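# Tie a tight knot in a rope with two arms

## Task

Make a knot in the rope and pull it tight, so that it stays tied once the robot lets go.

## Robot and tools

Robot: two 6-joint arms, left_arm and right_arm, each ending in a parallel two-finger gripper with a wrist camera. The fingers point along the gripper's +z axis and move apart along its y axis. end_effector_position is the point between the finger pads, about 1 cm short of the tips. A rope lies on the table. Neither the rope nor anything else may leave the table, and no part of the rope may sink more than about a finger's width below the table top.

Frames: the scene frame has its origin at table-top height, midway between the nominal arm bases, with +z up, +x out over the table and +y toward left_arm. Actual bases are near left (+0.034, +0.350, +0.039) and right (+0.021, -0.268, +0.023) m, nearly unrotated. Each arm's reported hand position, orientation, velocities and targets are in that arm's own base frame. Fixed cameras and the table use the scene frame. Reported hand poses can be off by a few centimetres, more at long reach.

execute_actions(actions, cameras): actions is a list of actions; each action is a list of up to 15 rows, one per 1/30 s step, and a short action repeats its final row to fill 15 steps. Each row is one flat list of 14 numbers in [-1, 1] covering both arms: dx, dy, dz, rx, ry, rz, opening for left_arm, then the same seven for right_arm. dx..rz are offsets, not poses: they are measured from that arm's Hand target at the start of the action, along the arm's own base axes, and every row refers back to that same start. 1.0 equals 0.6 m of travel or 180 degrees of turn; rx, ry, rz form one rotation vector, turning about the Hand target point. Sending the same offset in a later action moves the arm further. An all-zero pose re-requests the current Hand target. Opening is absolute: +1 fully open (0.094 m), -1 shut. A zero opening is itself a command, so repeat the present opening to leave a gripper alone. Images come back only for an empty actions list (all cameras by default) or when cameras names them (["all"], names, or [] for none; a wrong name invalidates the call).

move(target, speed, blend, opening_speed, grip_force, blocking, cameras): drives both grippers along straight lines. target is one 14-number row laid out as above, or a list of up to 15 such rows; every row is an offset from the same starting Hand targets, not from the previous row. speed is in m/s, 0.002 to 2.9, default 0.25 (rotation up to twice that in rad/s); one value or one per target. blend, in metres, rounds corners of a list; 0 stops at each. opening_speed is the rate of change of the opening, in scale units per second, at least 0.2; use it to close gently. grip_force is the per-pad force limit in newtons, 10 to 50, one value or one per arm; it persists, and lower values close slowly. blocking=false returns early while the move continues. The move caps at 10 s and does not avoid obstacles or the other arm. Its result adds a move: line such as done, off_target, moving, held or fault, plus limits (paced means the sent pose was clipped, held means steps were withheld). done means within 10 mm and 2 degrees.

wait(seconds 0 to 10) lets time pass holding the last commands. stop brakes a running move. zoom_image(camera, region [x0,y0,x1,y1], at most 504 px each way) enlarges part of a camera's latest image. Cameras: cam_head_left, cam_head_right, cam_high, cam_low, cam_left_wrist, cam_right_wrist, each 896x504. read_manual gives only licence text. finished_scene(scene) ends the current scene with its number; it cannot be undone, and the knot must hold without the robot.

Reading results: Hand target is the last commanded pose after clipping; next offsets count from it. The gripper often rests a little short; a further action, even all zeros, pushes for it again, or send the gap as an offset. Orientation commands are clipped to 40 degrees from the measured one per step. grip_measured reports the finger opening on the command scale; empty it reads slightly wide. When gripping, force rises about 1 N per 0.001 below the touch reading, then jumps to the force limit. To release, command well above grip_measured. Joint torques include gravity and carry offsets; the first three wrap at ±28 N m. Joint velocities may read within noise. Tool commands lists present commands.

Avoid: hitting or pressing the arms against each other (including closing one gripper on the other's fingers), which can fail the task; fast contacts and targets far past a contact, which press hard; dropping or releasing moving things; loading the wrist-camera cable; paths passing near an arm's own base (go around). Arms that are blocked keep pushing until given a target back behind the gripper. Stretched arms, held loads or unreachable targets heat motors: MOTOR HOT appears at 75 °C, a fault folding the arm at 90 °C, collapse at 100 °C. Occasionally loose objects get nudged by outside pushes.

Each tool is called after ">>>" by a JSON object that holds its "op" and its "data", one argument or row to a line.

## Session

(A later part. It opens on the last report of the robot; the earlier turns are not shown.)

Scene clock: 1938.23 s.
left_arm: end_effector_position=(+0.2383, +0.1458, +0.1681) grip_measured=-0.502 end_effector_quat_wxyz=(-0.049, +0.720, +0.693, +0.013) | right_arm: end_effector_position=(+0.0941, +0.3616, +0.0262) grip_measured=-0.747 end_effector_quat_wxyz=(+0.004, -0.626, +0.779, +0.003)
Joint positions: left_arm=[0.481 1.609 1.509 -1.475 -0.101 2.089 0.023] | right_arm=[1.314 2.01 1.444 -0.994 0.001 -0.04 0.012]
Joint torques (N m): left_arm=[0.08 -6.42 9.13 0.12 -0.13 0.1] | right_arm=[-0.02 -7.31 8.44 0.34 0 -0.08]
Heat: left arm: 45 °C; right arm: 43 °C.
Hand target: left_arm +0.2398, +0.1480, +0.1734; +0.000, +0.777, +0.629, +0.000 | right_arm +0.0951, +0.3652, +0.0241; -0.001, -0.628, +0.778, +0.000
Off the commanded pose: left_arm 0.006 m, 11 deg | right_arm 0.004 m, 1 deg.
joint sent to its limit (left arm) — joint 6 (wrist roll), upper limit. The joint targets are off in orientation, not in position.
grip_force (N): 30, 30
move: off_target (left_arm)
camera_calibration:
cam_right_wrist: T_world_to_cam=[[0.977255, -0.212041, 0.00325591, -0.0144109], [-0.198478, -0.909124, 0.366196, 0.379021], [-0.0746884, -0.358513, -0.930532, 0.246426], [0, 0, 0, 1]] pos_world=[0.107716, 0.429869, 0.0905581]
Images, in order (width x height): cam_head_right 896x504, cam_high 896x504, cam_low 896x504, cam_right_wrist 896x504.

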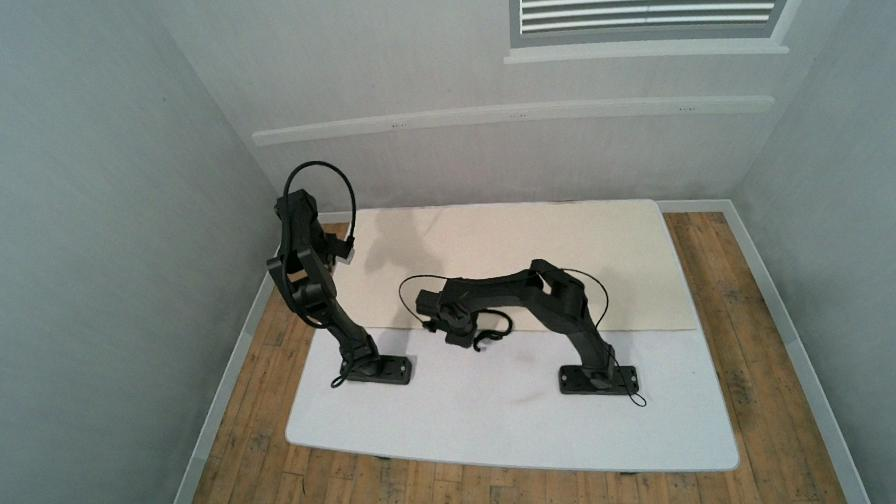

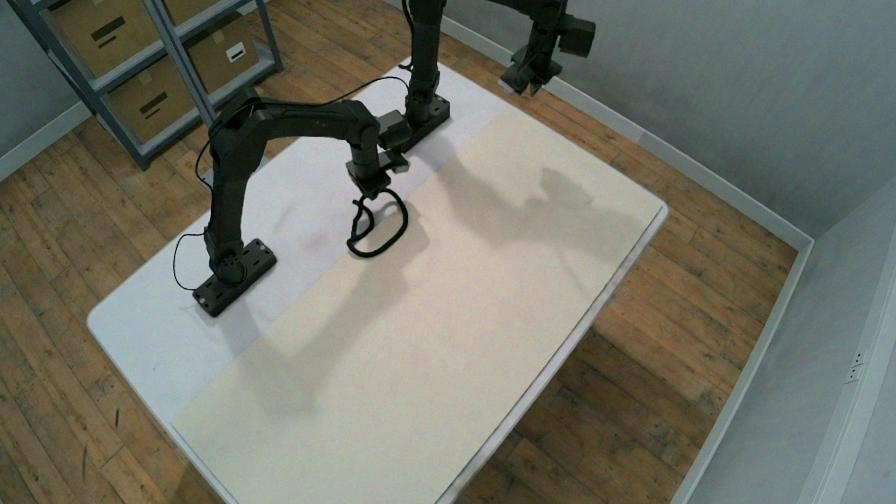

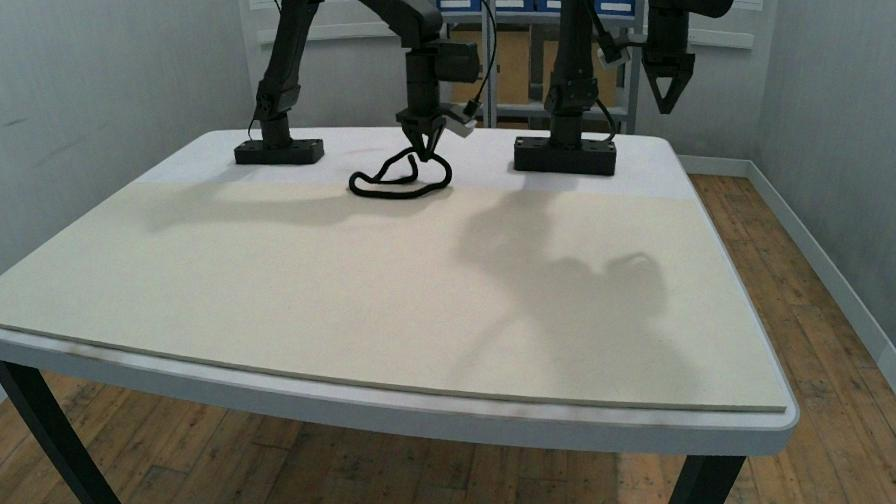

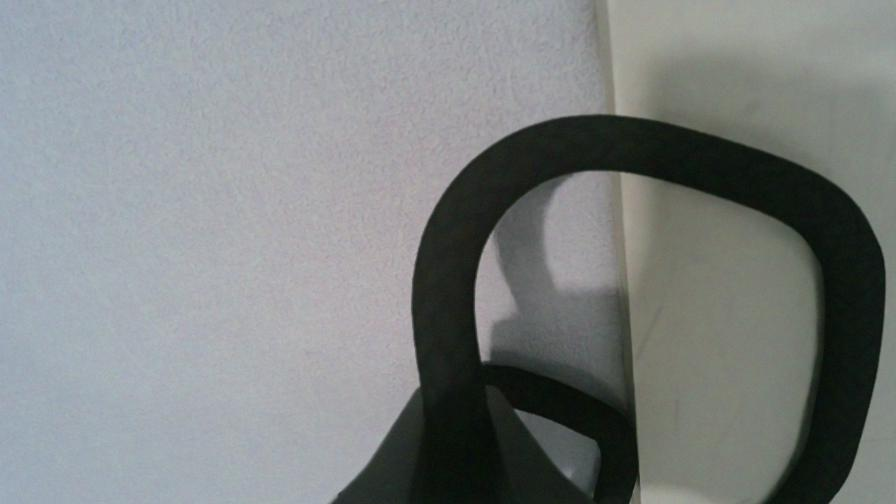

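>>> {"op": "execute_actions", "data": {
  "actions": [],
  "cameras": ["cam_high","cam_right_wrist"]
}}

>>> {"op": "zoom_image", "data": {
  "camera": "cam_high",
  "region": [150, 50, 450, 300]
}}

Scene clock: 1961.37 s.
left_arm: end_effector_position=(+0.2383, +0.1458, +0.1681) grip_measured=-0.502 end_effector_quat_wxyz=(-0.049, +0.720, +0.693, +0.013) | right_arm: end_effector_position=(+0.0941, +0.3615, +0.0262) grip_measured=-0.747 end_effector_quat_wxyz=(+0.004, -0.627, +0.779, +0.003)
Joint positions: left_arm=[0.481 1.609 1.509 -1.475 -0.101 2.089 0.023] | right_arm=[1.314 2.01 1.444 -0.994 0.001 -0.041 0.012]
Joint velocities: within noise
Joint torques (N m): left_arm=[0.05 -6.45 9.14 0.12 -0.13 0.11] | right_arm=[-0.03 -7.28 8.44 0.35 0 -0.02]
Motor temperatures (°C): left_arm=[29 34 45 31 31 31 29] | right_arm=[30 42 44 31 30 31 30]
Heat: left arm: 45 °C; right arm: 44 °C.
Hand target: left_arm +0.2398, +0.1480, +0.1734; +0.000, +0.777, +0.629, +0.000 | right_arm +0.0951, +0.3651, +0.0241; -0.001, -0.628, +0.778, +0.000
Tool commands: left_gripper/opening=-0.5 right_gripper/opening=-1.0
Off the commanded pose: left_arm 0.006 m, 11 deg | right_arm 0.004 m, 1 deg.
grip_force (N): 30, 30
camera_calibration:
cam_right_wrist: T_world_to_cam=[[0.977343, -0.211636, 0.00327275, -0.0144991], [-0.198076, -0.909055, 0.366585, 0.378892], [-0.0746075, -0.358927, -0.930379, 0.246575], [0, 0, 0, 1]] pos_world=[0.107617, 0.429868, 0.0905592]
Images, in order (width x height): cam_high 896x504, cam_right_wrist 896x504.

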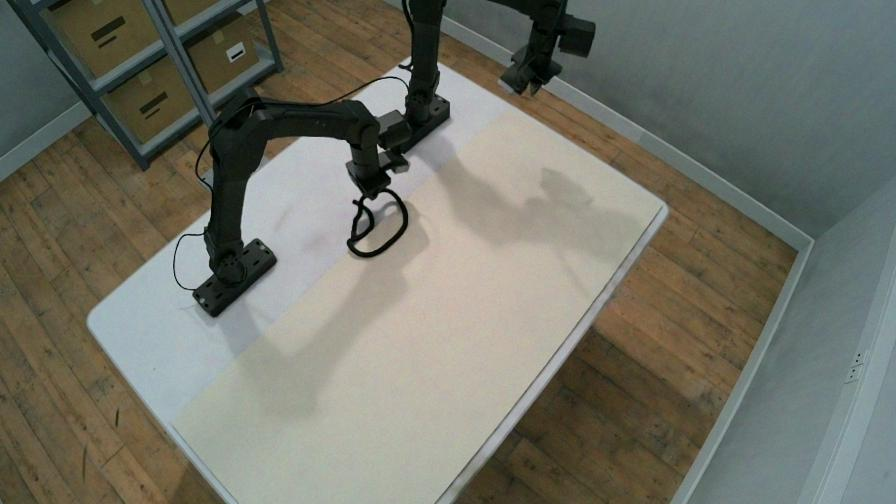

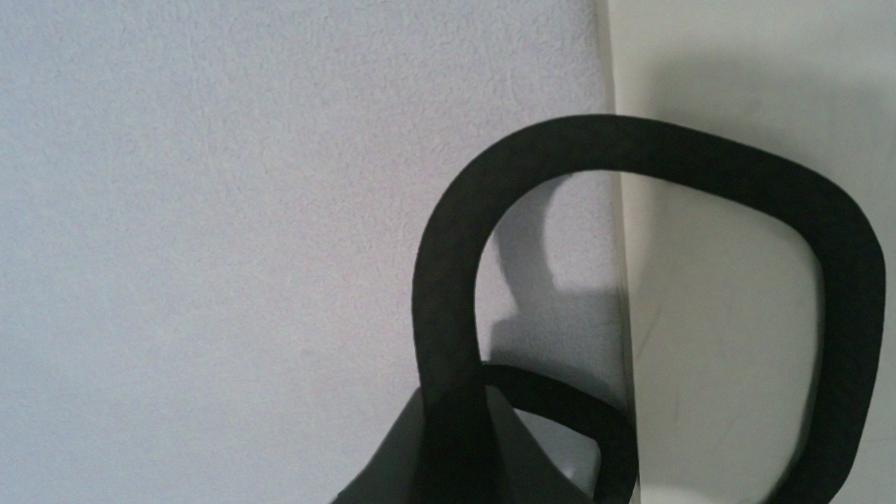

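Scaled by 1.680.

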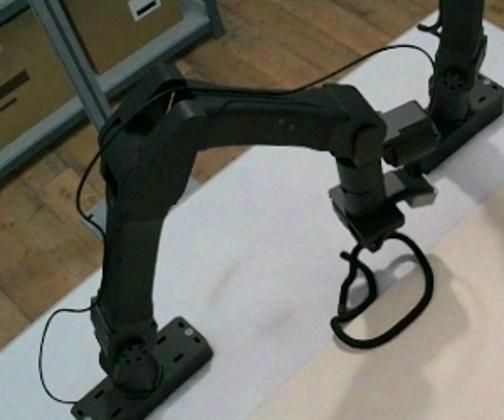

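>>> {"op": "zoom_image", "data": {
  "camera": "cam_high",
  "region": [330, 170, 430, 270]
}}

>>> {"op": "execute_actions", "data": {
  "actions": [],
  "cameras": ["all"]
}}

>>> {"op": "zoom_image", "data": {
  "camera": "cam_low",
  "region": [100, 100, 400, 300]
}}

Scaled by 5.040.

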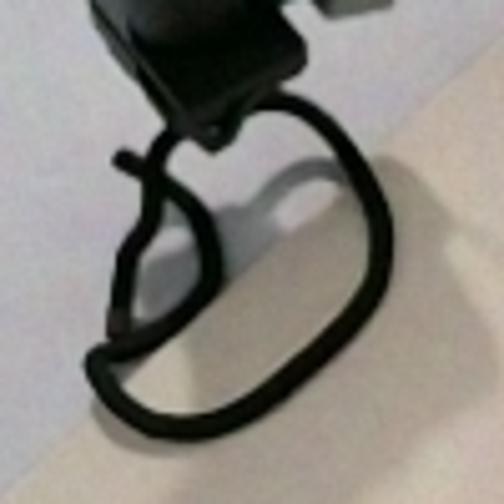

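Scene clock: 1971.50 s.
left_arm: end_effector_position=(+0.2383, +0.1458, +0.1681) grip_measured=-0.502 end_effector_quat_wxyz=(-0.049, +0.720, +0.693, +0.013) | right_arm: end_effector_position=(+0.0941, +0.3615, +0.0262) grip_measured=-0.747 end_effector_quat_wxyz=(+0.004, -0.627, +0.779, +0.003)
Joint positions: left_arm=[0.481 1.609 1.509 -1.475 -0.101 2.089 0.023] | right_arm=[1.314 2.01 1.444 -0.994 0.001 -0.041 0.012]
Joint velocities: within noise
Joint torques (N m): left_arm=[0.08 -6.43 9.13 0.12 -0.13 0.11] | right_arm=[-0.05 -7.28 8.46 0.34 -0.01 -0.01]
Motor temperatures (°C): left_arm=[29 34 45 31 31 31 29] | right_arm=[30 42 44 31 30 31 30]
Heat: left arm: 45 °C; right arm: 44 °C.
Hand target: left_arm +0.2398, +0.1480, +0.1734; +0.000, +0.777, +0.629, +0.000 | right_arm +0.0951, +0.3651, +0.0241; -0.001, -0.628, +0.778, +0.000
Tool commands: left_gripper/opening=-0.5 right_gripper/opening=-1.0
Off the commanded pose: left_arm 0.006 m, 11 deg | right_arm 0.004 m, 1 deg.
grip_force (N): 30, 30
camera_calibration:
cam_left_wrist: T_world_to_cam=[[-0.996358, 0.0489912, 0.0697897, 0.220581], [0.0772083, 0.865708, 0.494558, -0.190554], [-0.0361885, 0.498145, -0.866338, 0.174399], [0, 0, 0, 1]] pos_world=[0.240801, 0.0672816, 0.229934]
cam_right_wrist: T_world_to_cam=[[0.977343, -0.211636, 0.00327275, -0.0144991], [-0.198076, -0.909055, 0.366585, 0.378892], [-0.0746075, -0.358927, -0.930379, 0.246575], [0, 0, 0, 1]] pos_world=[0.107617, 0.429868, 0.0905592]

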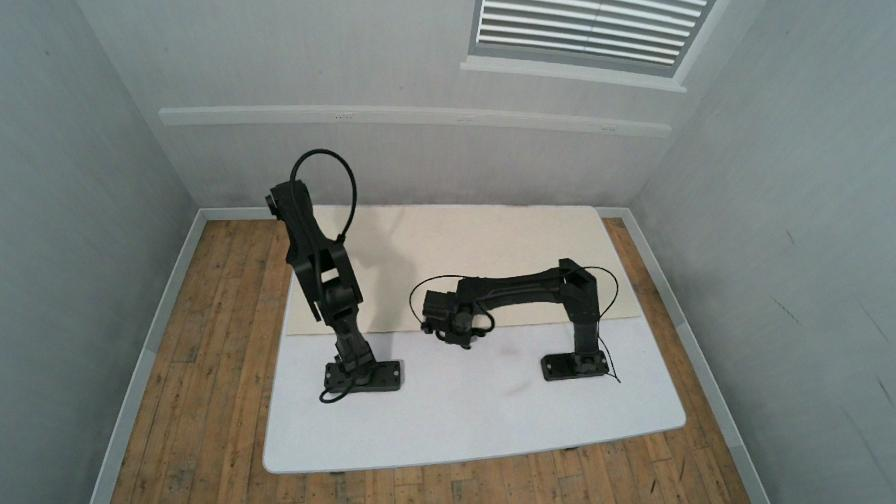

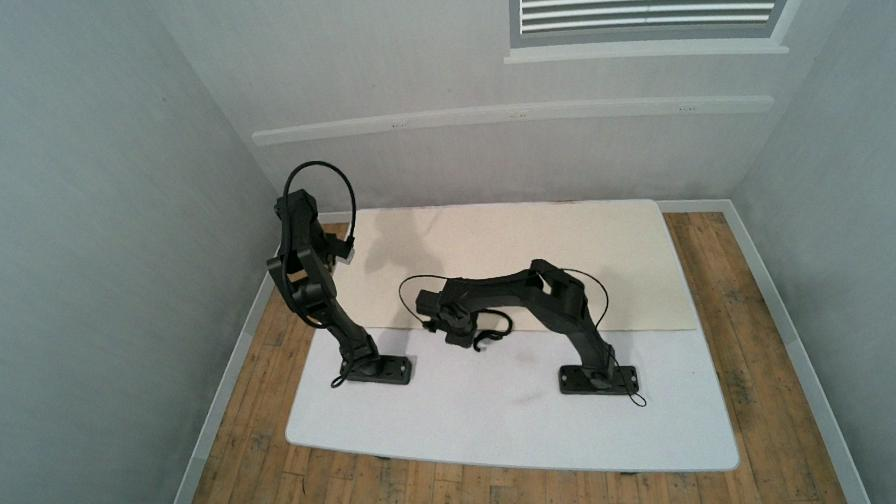

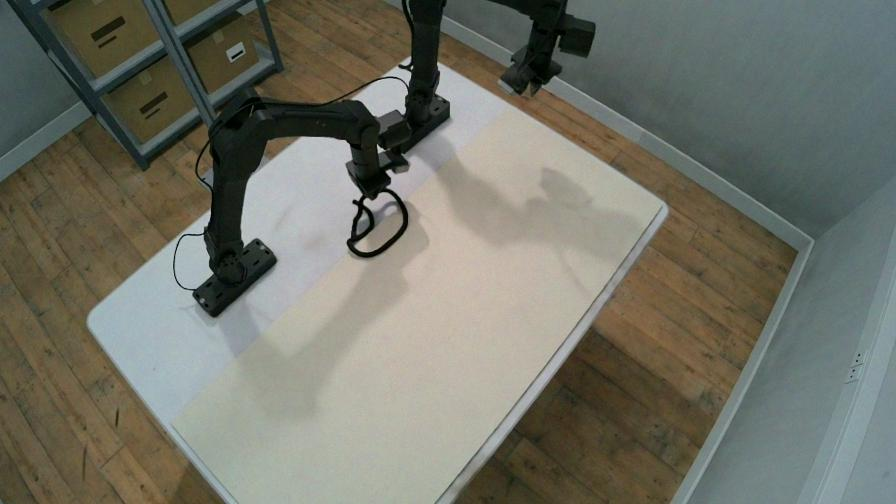

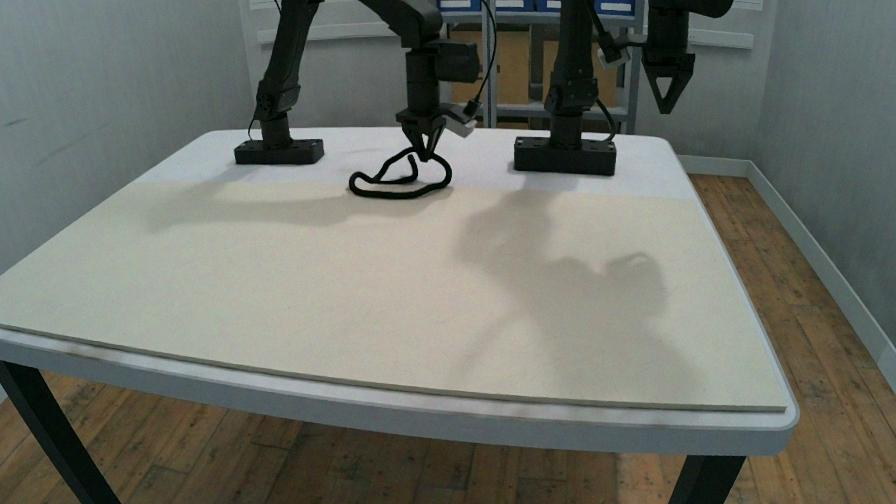

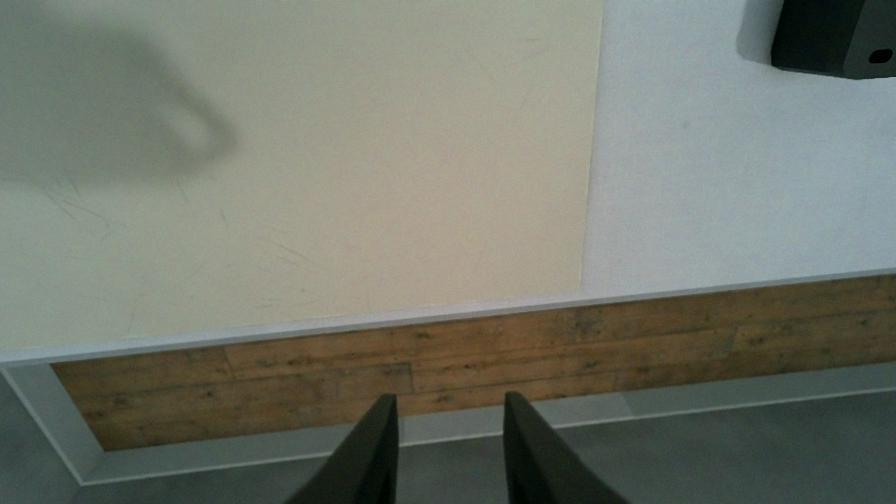

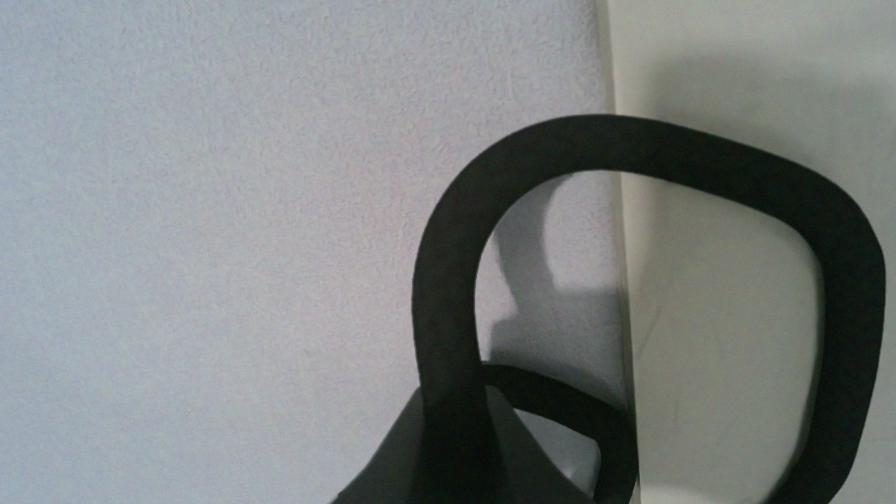

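Scaled by 1.680.

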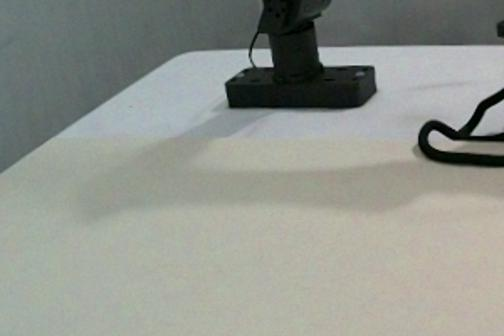

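>>> {"op": "move", "data": {
  "target": [0,0,0,0,0,0,-0.5,0.03,0,-0.065,0,0,0,-1],
  "speed": 0.1,
  "cameras": ["cam_high"]
}}

>>> {"op": "zoom_image", "data": {
  "camera": "cam_high",
  "region": [330, 170, 430, 270]
}}

Scene clock: 1978.20 s.
left_arm: end_effector_position=(+0.2383, +0.1458, +0.1681) grip_measured=-0.502 end_effector_quat_wxyz=(-0.049, +0.720, +0.693, +0.013) | right_arm: end_effector_position=(+0.1134, +0.3722, +0.0003) grip_measured=-0.747 end_effector_quat_wxyz=(+0.013, -0.628, +0.778, +0.008)
Joint positions: left_arm=[0.481 1.609 1.509 -1.475 -0.101 2.089 0.023] | right_arm=[1.273 2.083 1.444 -0.902 0.001 -0.086 0.012]
Joint torques (N m): left_arm=[0.06 -6.42 9.11 0.12 -0.13 0.1] | right_arm=[-0.35 -7.79 4.36 0.75 -0.01 0.02]
Heat: left arm: 45 °C; right arm: 44 °C.
Hand target: left_arm +0.2398, +0.1480, +0.1734; +0.000, +0.777, +0.629, +0.000 | right_arm +0.1131, +0.3651, -0.0148; +0.000, -0.628, +0.778, -0.001
Off the commanded pose: left_arm 0.006 m, 11 deg | right_arm 0.017 m, 2 deg.
joint sent to its limit (left arm) — joint 6 (wrist roll), upper limit. The joint targets are off in orientation, not in position.
grip_force (N): 30, 30
move: off_target (left_arm, right_arm)
Images, in order (width x height): cam_high 896x504.

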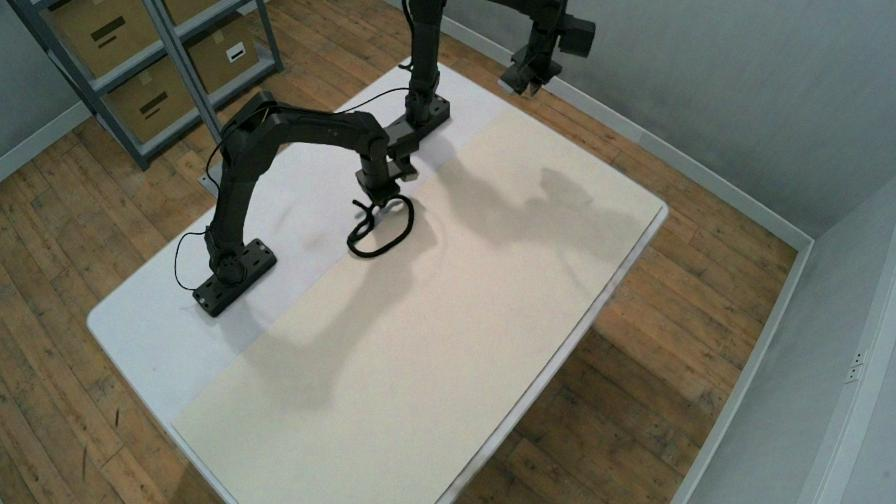

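Scaled by 5.040.

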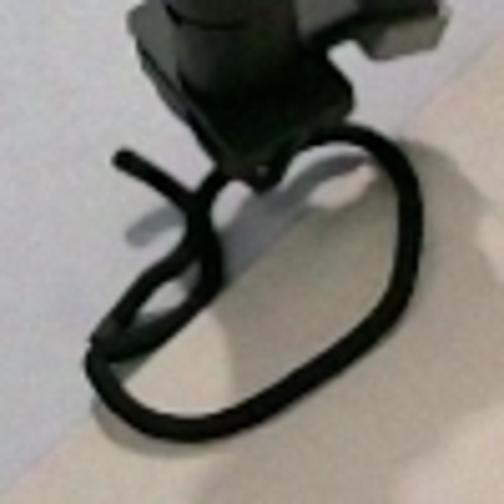

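>>> {"op": "move", "data": {
  "target": [
    [0,0,0,0,0,0,-0.5,0.0,0,-0.015,0,0,0,-1],
    [0,0,0,0,0,0,-0.5,0.0,0,-0.015,0,0,0,-0.55],
    [0,0,0,0,0,0,-0.5,0,0,0.15,0,0,0,-0.55],
    [0,0,0,0,0,0,-0.5,0.04,-0.15,0.2,0,0,-0.27,-0.5]
  ],
  "speed": 0.15,
  "opening_speed": 0.4,
  "cameras": ["cam_high","cam_right_wrist"]
}}

>>> {"op": "zoom_image", "data": {
  "camera": "cam_high",
  "region": [330, 170, 430, 270]
}}

Scene clock: 1994.50 s.
left_arm: end_effector_position=(+0.2383, +0.1458, +0.1681) grip_measured=-0.502 end_effector_quat_wxyz=(-0.049, +0.720, +0.693, +0.013) | right_arm: end_effector_position=(+0.1399, +0.2851, +0.1027) grip_measured=-0.503 end_effector_quat_wxyz=(+0.003, -0.258, +0.966, +0.003)
Joint positions: left_arm=[0.481 1.609 1.509 -1.475 -0.101 2.089 0.023] | right_arm=[1.112 1.74 1.399 -1.22 0.001 0.589 0.023]
Joint torques (N m): left_arm=[0.08 -6.43 9.13 0.12 -0.13 0.11] | right_arm=[-0.53 -9.25 4.72 0.33 -0.02 0.09]
Heat: left arm: 45 °C; right arm: 43 °C.
Hand target: left_arm +0.2398, +0.1480, +0.1734; +0.000, +0.777, +0.629, +0.000 | right_arm +0.1371, +0.2751, +0.1052; -0.001, -0.253, +0.968, +0.000
Off the commanded pose: left_arm 0.006 m, 11 deg | right_arm 0.011 m, 1 deg.
joint sent to its limit (left arm) — joint 6 (wrist roll), upper limit. The joint targets are off in orientation, not in position.
grip_force (N): 30, 30
move: off_target (left_arm, right_arm); target 2's new opening was sent with right_arm's hand 0.016 m and 2 deg from that target; target 4's new opening was sent with right_arm's hand 0.011 m and 1 deg from that target
camera_calibration:
cam_right_wrist: T_world_to_cam=[[0.502028, -0.864848, -0.00234869, 0.177549], [-0.803486, -0.46741, 0.368699, 0.248964], [-0.319966, -0.18321, -0.929546, 0.27781], [0, 0, 0, 1]] pos_world=[0.199794, 0.320818, 0.166861]
Images, in order (width x height): cam_high 896x504, cam_right_wrist 896x504.

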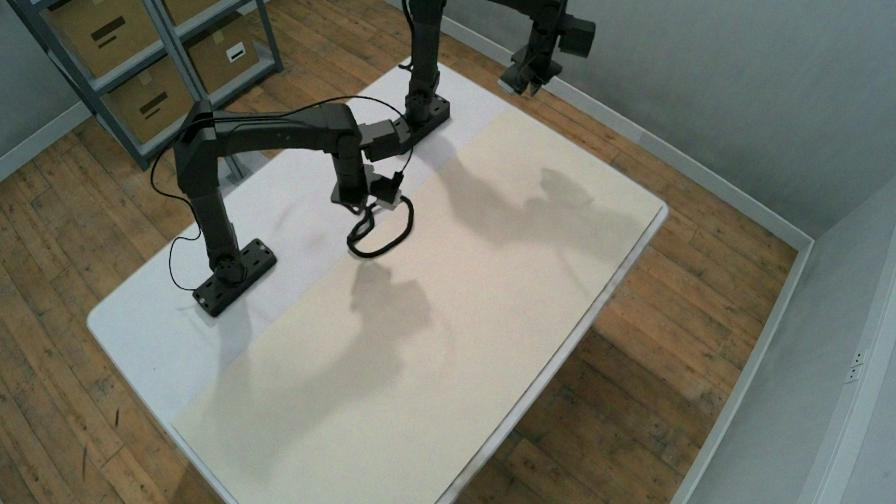

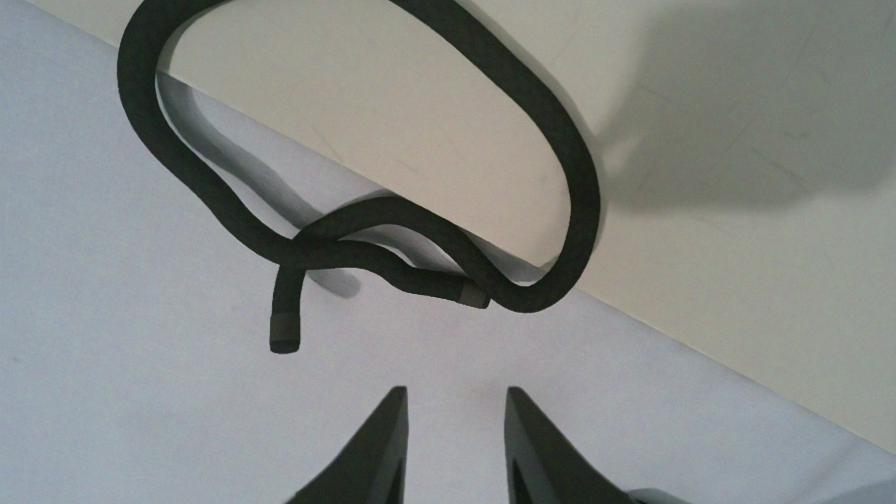

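Scaled by 5.040.

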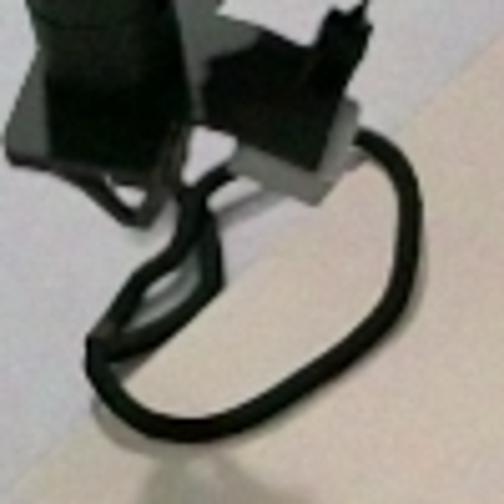

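>>> {"op": "move", "data": {
  "target": [
    [0,0,0,0,0,0,-0.5,0.0173,0.06,-0.05,0,0,0.42,-0.5],
    [0,0,0,0,0,0,-0.5,0.0173,0.06,-0.142,0,0,0.42,-0.5]
  ],
  "speed": 0.15,
  "cameras": ["cam_right_wrist"]
}}

Scene clock: 2027.63 s.
left_arm: end_effector_position=(+0.2383, +0.1458, +0.1681) grip_measured=-0.502 end_effector_quat_wxyz=(-0.049, +0.720, +0.693, +0.013) | right_arm: end_effector_position=(+0.1512, +0.3126, +0.0292) grip_measured=-0.503 end_effector_quat_wxyz=(-0.008, +0.789, -0.615, -0.001)
Joint positions: left_arm=[0.481 1.609 1.509 -1.475 -0.101 2.089 0.023] | right_arm=[1.118 1.907 1.31 -0.958 0.001 -0.699 0.023]
Joint torques (N m): left_arm=[0.05 -6.43 9.13 0.12 -0.13 0.11] | right_arm=[0.58 -7.09 5.03 0.63 0 -0.02]
Heat: left arm: 45 °C; right arm: 42 °C.
Hand target: left_arm +0.2398, +0.1480, +0.1734; +0.000, +0.777, +0.629, +0.000 | right_arm +0.1475, +0.3110, +0.0199; +0.000, +0.793, -0.610, +0.001
Off the commanded pose: left_arm 0.006 m, 11 deg | right_arm 0.010 m, 1 deg.
joint sent to its limit (left arm) — joint 6 (wrist roll), upper limit. The joint targets are off in orientation, not in position.
grip_force (N): 30, 30
move: off_target (left_arm)
camera_calibration:
cam_right_wrist: T_world_to_cam=[[0.968985, 0.246764, 0.0132323, -0.222945], [0.225036, -0.903255, 0.365361, 0.278857], [0.10211, -0.351051, -0.930772, 0.206813], [0, 0, 0, 1]] pos_world=[0.13216, 0.379496, 0.0935626]
Images, in order (width x height): cam_right_wrist 896x504.

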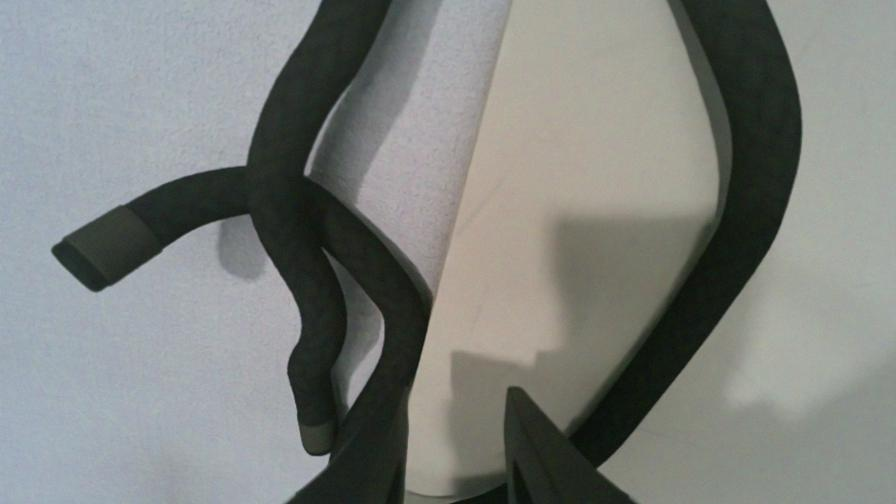

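>>> {"op": "move", "data": {
  "target": [
    [0,0,0,0,0,0,-0.5,-0.0158,0.01,0,0,0,0,-0.5]
  ],
  "speed": 0.15,
  "cameras": ["cam_right_wrist"]
}}

Scene clock: 2044.23 s.
left_arm: end_effector_position=(+0.2383, +0.1458, +0.1681) grip_measured=-0.502 end_effector_quat_wxyz=(-0.049, +0.720, +0.693, +0.013) | right_arm: end_effector_position=(+0.1404, +0.3177, +0.0292) grip_measured=-0.503 end_effector_quat_wxyz=(-0.008, +0.792, -0.610, -0.001)
Joint positions: left_arm=[0.481 1.609 1.509 -1.475 -0.101 2.089 0.023] | right_arm=[1.152 1.907 1.31 -0.957 0.001 -0.677 0.023]
Joint torques (N m): left_arm=[0.06 -6.42 9.11 0.12 -0.12 0.11] | right_arm=[0.42 -6.71 5.56 0.66 0 0.03]
Heat: left arm: 45 °C; right arm: 42 °C.
Hand target: left_arm +0.2398, +0.1480, +0.1734; +0.000, +0.777, +0.629, +0.000 | right_arm +0.1380, +0.3171, +0.0199; +0.000, +0.793, -0.610, +0.001
Off the commanded pose: left_arm 0.006 m, 11 deg | right_arm 0.010 m, 1 deg.
joint sent to its limit (left arm) — joint 6 (wrist roll), upper limit. The joint targets are off in orientation, not in position.
grip_force (N): 30, 30
move: off_target (left_arm)
camera_calibration:
cam_right_wrist: T_world_to_cam=[[0.965798, 0.258948, 0.013431, -0.217237], [0.236363, -0.900496, 0.36502, 0.283418], [0.106616, -0.349361, -0.930903, 0.208505], [0, 0, 0, 1]] pos_world=[0.120588, 0.384313, 0.0935619]
Images, in order (width x height): cam_right_wrist 896x504.

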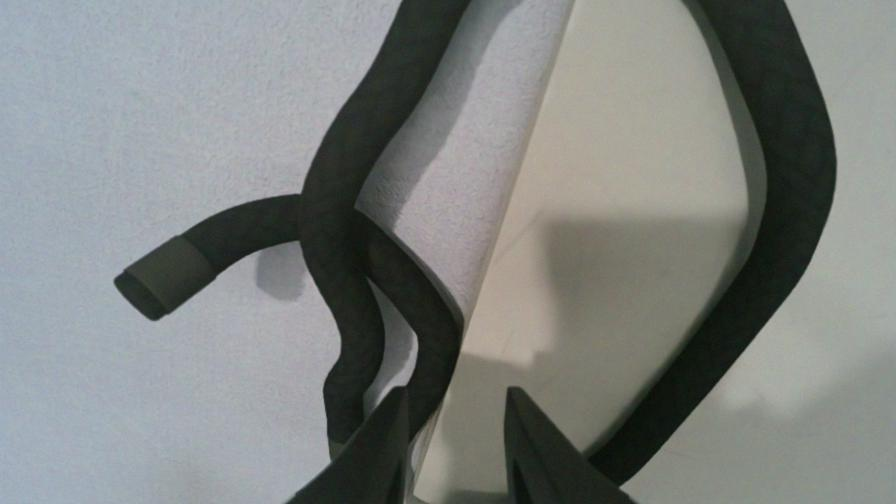

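>>> {"op": "move", "data": {
  "target": [
    [0,0,0,0,0,0,-0.5,-0.004,0,-0.035,0,0,0,-0.5],
    [0,0,0,0,0,0,-0.5,-0.004,0,-0.064,0,0,0,-0.5]
  ],
  "speed": 0.1,
  "cameras": ["cam_right_wrist"]
}}

Scene clock: 2053.33 s.
left_arm: end_effector_position=(+0.2383, +0.1458, +0.1681) grip_measured=-0.502 end_effector_quat_wxyz=(-0.049, +0.720, +0.693, +0.013) | right_arm: end_effector_position=(+0.1402, +0.3220, -0.0042) grip_measured=-0.502 end_effector_quat_wxyz=(-0.013, +0.792, -0.611, -0.003)
Joint positions: left_arm=[0.481 1.609 1.509 -1.475 -0.101 2.089 0.023] | right_arm=[1.157 1.964 1.244 -0.826 0 -0.67 0.023]
Joint torques (N m): left_arm=[0.06 -6.42 9.13 0.12 -0.13 0.11] | right_arm=[0.54 -6.68 4.14 0.83 0.02 0.09]
Heat: left arm: 45 °C; right arm: 42 °C.
Hand target: left_arm +0.2398, +0.1480, +0.1734; +0.000, +0.777, +0.629, +0.000 | right_arm +0.1355, +0.3171, -0.0185; +0.001, +0.793, -0.610, +0.001
Off the commanded pose: left_arm 0.006 m, 11 deg | right_arm 0.016 m, 2 deg.
joint sent to its limit (left arm) — joint 6 (wrist roll), upper limit. The joint targets are off in orientation, not in position.
grip_force (N): 30, 30
move: off_target (left_arm, right_arm)
camera_calibration:
cam_right_wrist: T_world_to_cam=[[0.966237, 0.257012, 0.0181827, -0.217064], [0.233821, -0.904315, 0.35713, 0.301087], [0.10823, -0.340821, -0.933878, 0.17596], [0, 0, 0, 1]] pos_world=[0.12029, 0.388037, 0.0607446]
Images, in order (width x height): cam_right_wrist 896x504.

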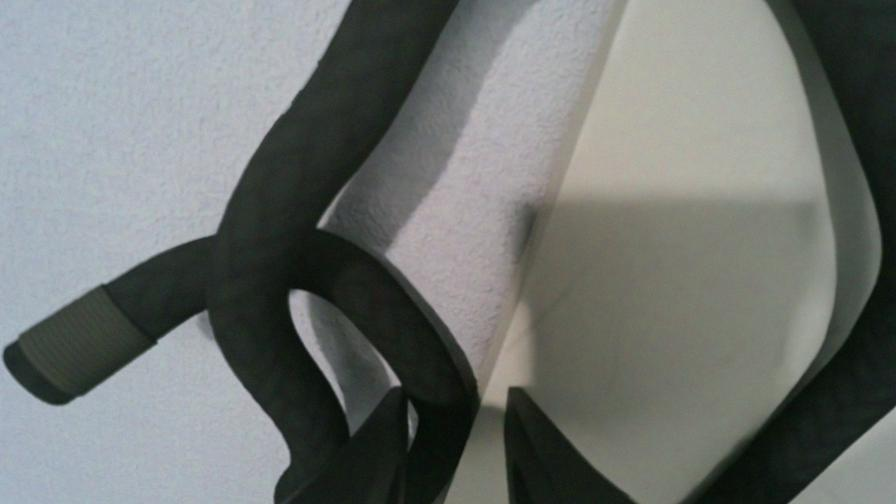

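Good. Close and lift slightly.

>>> {"op": "move", "data": {
  "target": [
    [0,0,0,0,0,0,-0.5,0,0,0,0,0,0,-1],
    [0,0,0,0,0,0,-0.5,0,0,0.055,0,0,0,-1]
  ],
  "speed": 0.1,
  "opening_speed": 0.8,
  "cameras": ["cam_right_wrist","cam_high"]
}}

>>> {"op": "zoom_image", "data": {
  "camera": "cam_high",
  "region": [330, 170, 430, 270]
}}

Scene clock: 2066.73 s.
left_arm: end_effector_position=(+0.2383, +0.1458, +0.1681) grip_measured=-0.502 end_effector_quat_wxyz=(-0.049, +0.720, +0.693, +0.013) | right_arm: end_effector_position=(+0.1334, +0.3065, -0.0022) grip_measured=-0.757 end_effector_quat_wxyz=(+0.022, +0.792, -0.611, +0.005)
Joint positions: left_arm=[0.481 1.609 1.509 -1.475 -0.101 2.089 0.023] | right_arm=[1.157 1.964 1.252 -0.905 0 -0.67 0.011]
Joint torques (N m): left_arm=[0.06 -6.43 9.11 0.12 -0.13 0.1] | right_arm=[0.51 -10.66 8.18 0.22 0.01 0.08]
Heat: left arm: 45 °C; right arm: 42 °C.
Hand target: left_arm +0.2398, +0.1480, +0.1734; +0.000, +0.777, +0.629, +0.000 | right_arm +0.1357, +0.3172, +0.0145; +0.000, +0.793, -0.610, +0.001
Off the commanded pose: left_arm 0.006 m, 11 deg | right_arm 0.020 m, 3 deg.
joint sent to its limit (left arm) — joint 6 (wrist roll), upper limit. The joint targets are off in orientation, not in position.
grip_force (N): 30, 30
move: off_target (left_arm, right_arm)
camera_calibration:
cam_right_wrist: T_world_to_cam=[[0.966218, 0.256403, -0.0260735, -0.206485], [0.244411, -0.879507, 0.408326, 0.279148], [0.081764, -0.400904, -0.912464, 0.19532], [0, 0, 0, 1]] pos_world=[0.115313, 0.376761, 0.0588554]
Images, in order (width x height): cam_high 896x504, cam_right_wrist 896x504.

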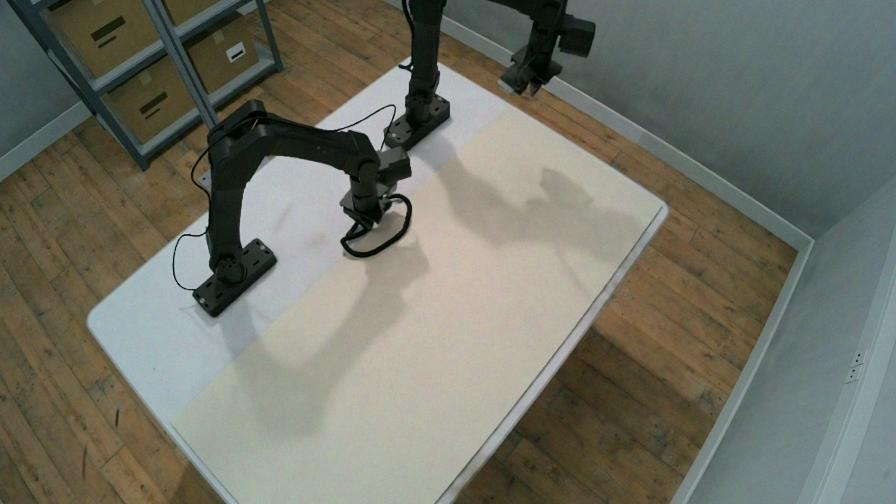

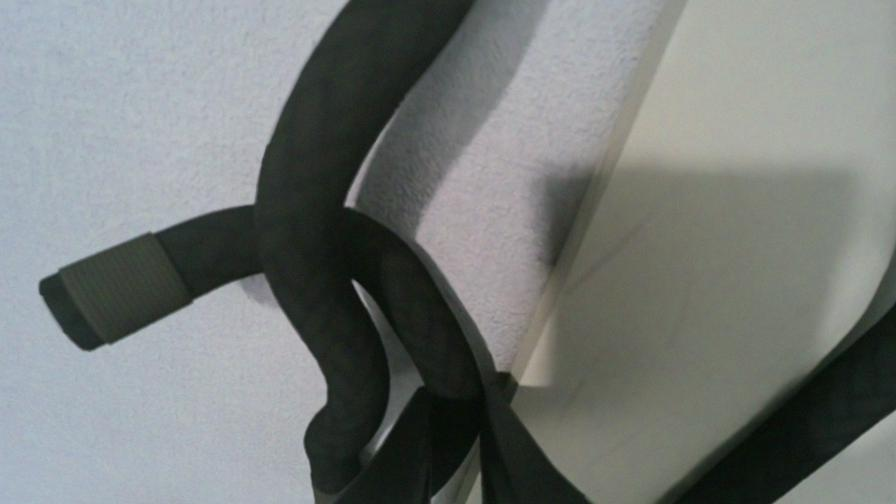

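Scaled by 5.040.

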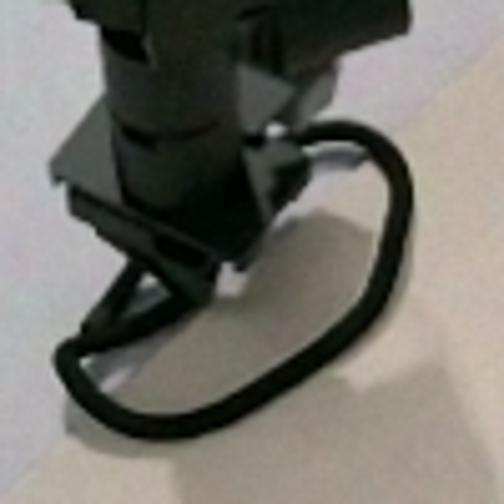

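>>> {"op": "move", "data": {
  "target": [
    [0,0,0,0,0,0,-0.5,0,0,0.05,0,0,0,-1]
  ],
  "speed": 0.1,
  "cameras": ["cam_right_wrist","cam_high"]
}}

>>> {"op": "zoom_image", "data": {
  "camera": "cam_high",
  "region": [330, 170, 430, 270]
}}

Scene clock: 2073.73 s.
left_arm: end_effector_position=(+0.2383, +0.1458, +0.1681) grip_measured=-0.502 end_effector_quat_wxyz=(-0.049, +0.720, +0.693, +0.013) | right_arm: end_effector_position=(+0.1345, +0.3091, +0.0290) grip_measured=-0.757 end_effector_quat_wxyz=(+0.019, +0.792, -0.611, +0.005)
Joint positions: left_arm=[0.481 1.609 1.509 -1.475 -0.101 2.089 0.023] | right_arm=[1.157 1.921 1.328 -1.017 0 -0.67 0.011]
Joint torques (N m): left_arm=[0.08 -6.43 9.13 0.12 -0.12 0.1] | right_arm=[0.53 -10.28 8.27 0.18 0.01 0.08]
Heat: left arm: 45 °C; right arm: 42 °C.
Hand target: left_arm +0.2398, +0.1480, +0.1734; +0.000, +0.777, +0.629, +0.000 | right_arm +0.1356, +0.3170, +0.0445; +0.001, +0.793, -0.610, +0.001
Off the commanded pose: left_arm 0.006 m, 11 deg | right_arm 0.017 m, 2 deg.
joint sent to its limit (left arm) — joint 6 (wrist roll), upper limit. The joint targets are off in orientation, not in position.
grip_force (N): 30, 30
move: off_target (left_arm, right_arm)
camera_calibration:
cam_right_wrist: T_world_to_cam=[[0.966296, 0.256447, -0.0225268, -0.207547], [0.243411, -0.881665, 0.404251, 0.269253], [0.0838078, -0.396109, -0.914371, 0.223068], [0, 0, 0, 1]] pos_world=[0.116318, 0.378975, 0.0904459]
Images, in order (width x height): cam_high 896x504, cam_right_wrist 896x504.

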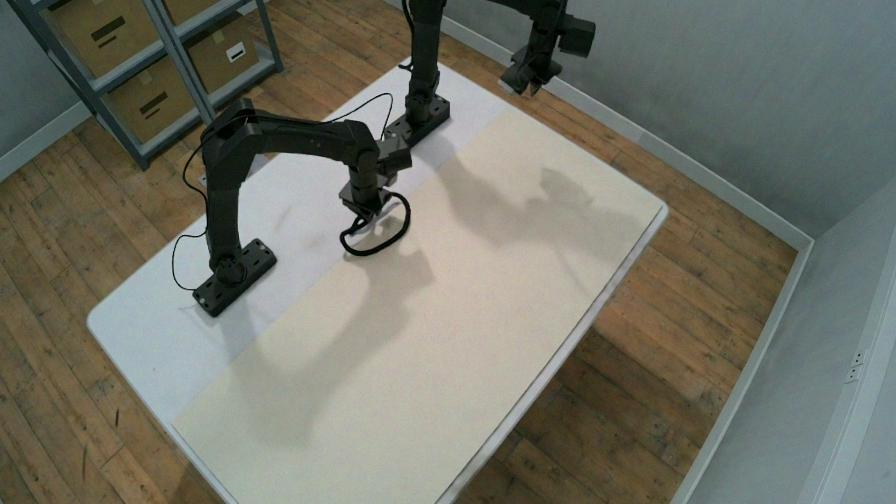

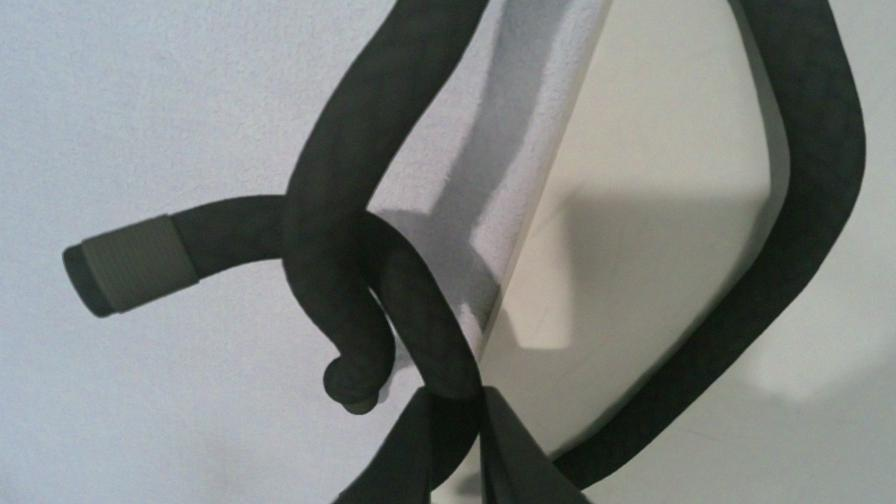

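Scaled by 5.040.

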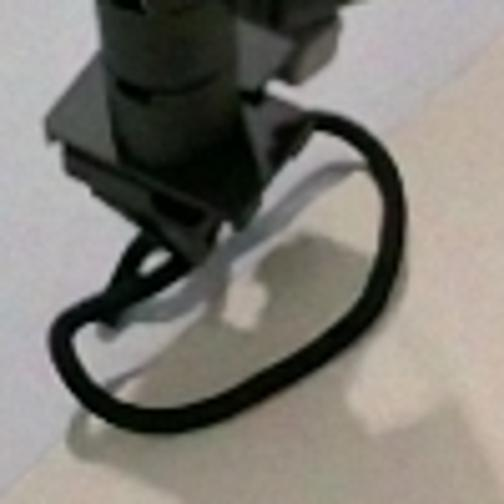

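>>> {"op": "move", "data": {
  "target": [
    [0,0,0,0,0,0,-0.5,0,0,0.03,0,0,0,-1],
    [0,0,0,0,0,0,-0.5,-0.06,-0.03,0.04,0,0,0,-1]
  ],
  "speed": 0.1,
  "cameras": ["cam_right_wrist","cam_high"]
}}

>>> {"op": "zoom_image", "data": {
  "camera": "cam_high",
  "region": [330, 170, 430, 270]
}}

Scene clock: 2085.00 s.
left_arm: end_effector_position=(+0.2383, +0.1458, +0.1681) grip_measured=-0.502 end_effector_quat_wxyz=(-0.049, +0.720, +0.693, +0.013) | right_arm: end_effector_position=(+0.1036, +0.3062, +0.0653) grip_measured=-0.757 end_effector_quat_wxyz=(-0.001, +0.793, -0.609, +0.001)
Joint positions: left_arm=[0.481 1.609 1.509 -1.475 -0.101 2.089 0.023] | right_arm=[1.242 1.793 1.311 -1.088 0.002 -0.589 0.011]
Joint torques (N m): left_arm=[0.08 -6.45 9.11 0.12 -0.13 0.11] | right_arm=[0.32 -9.58 4.67 0.38 -0.01 0.11]
Heat: left arm: 45 °C; right arm: 43 °C.
Hand target: left_arm +0.2398, +0.1480, +0.1734; +0.000, +0.777, +0.629, +0.000 | right_arm +0.0996, +0.2991, +0.0685; +0.000, +0.793, -0.610, +0.001
Off the commanded pose: left_arm 0.006 m, 11 deg | right_arm 0.009 m, 0 deg.
joint sent to its limit (left arm) — joint 6 (wrist roll), upper limit. The joint targets are off in orientation, not in position.
grip_force (N): 30, 30
move: off_target (left_arm)
camera_calibration:
cam_right_wrist: T_world_to_cam=[[0.965456, 0.260525, 0.00460787, -0.179119], [0.239786, -0.895244, 0.375555, 0.265933], [0.101967, -0.361477, -0.926789, 0.246044], [0, 0, 0, 1]] pos_world=[0.0840759, 0.373679, 0.128984]
Images, in order (width x height): cam_high 896x504, cam_right_wrist 896x504.

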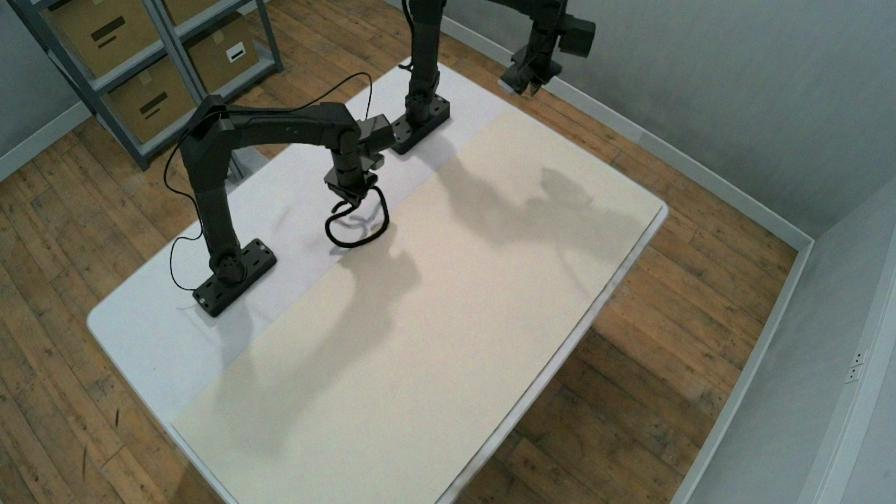

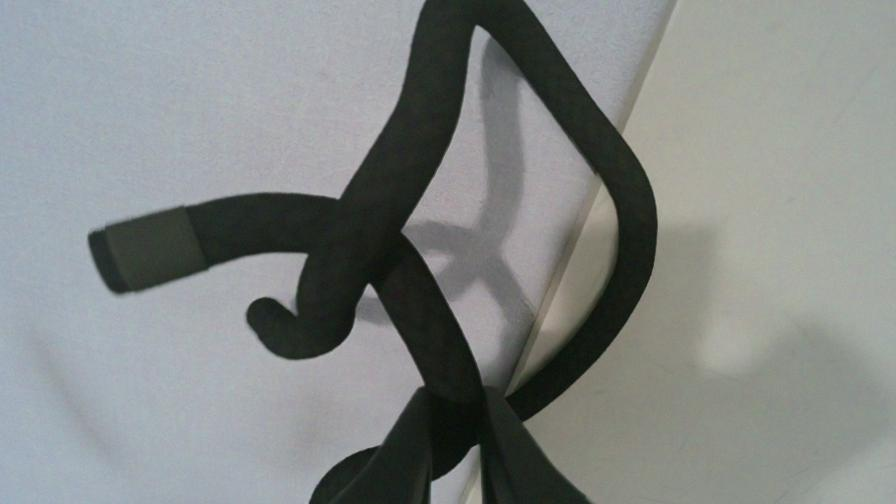

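Scaled by 5.040.

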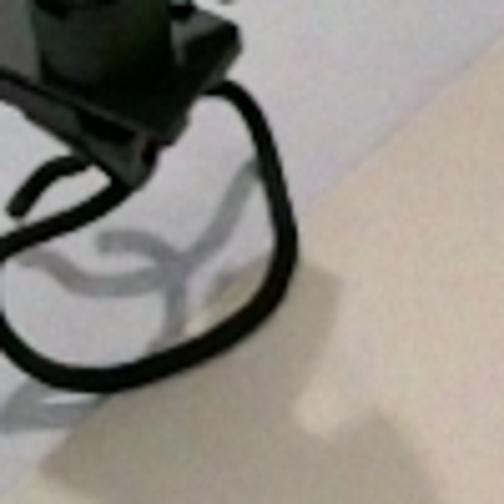

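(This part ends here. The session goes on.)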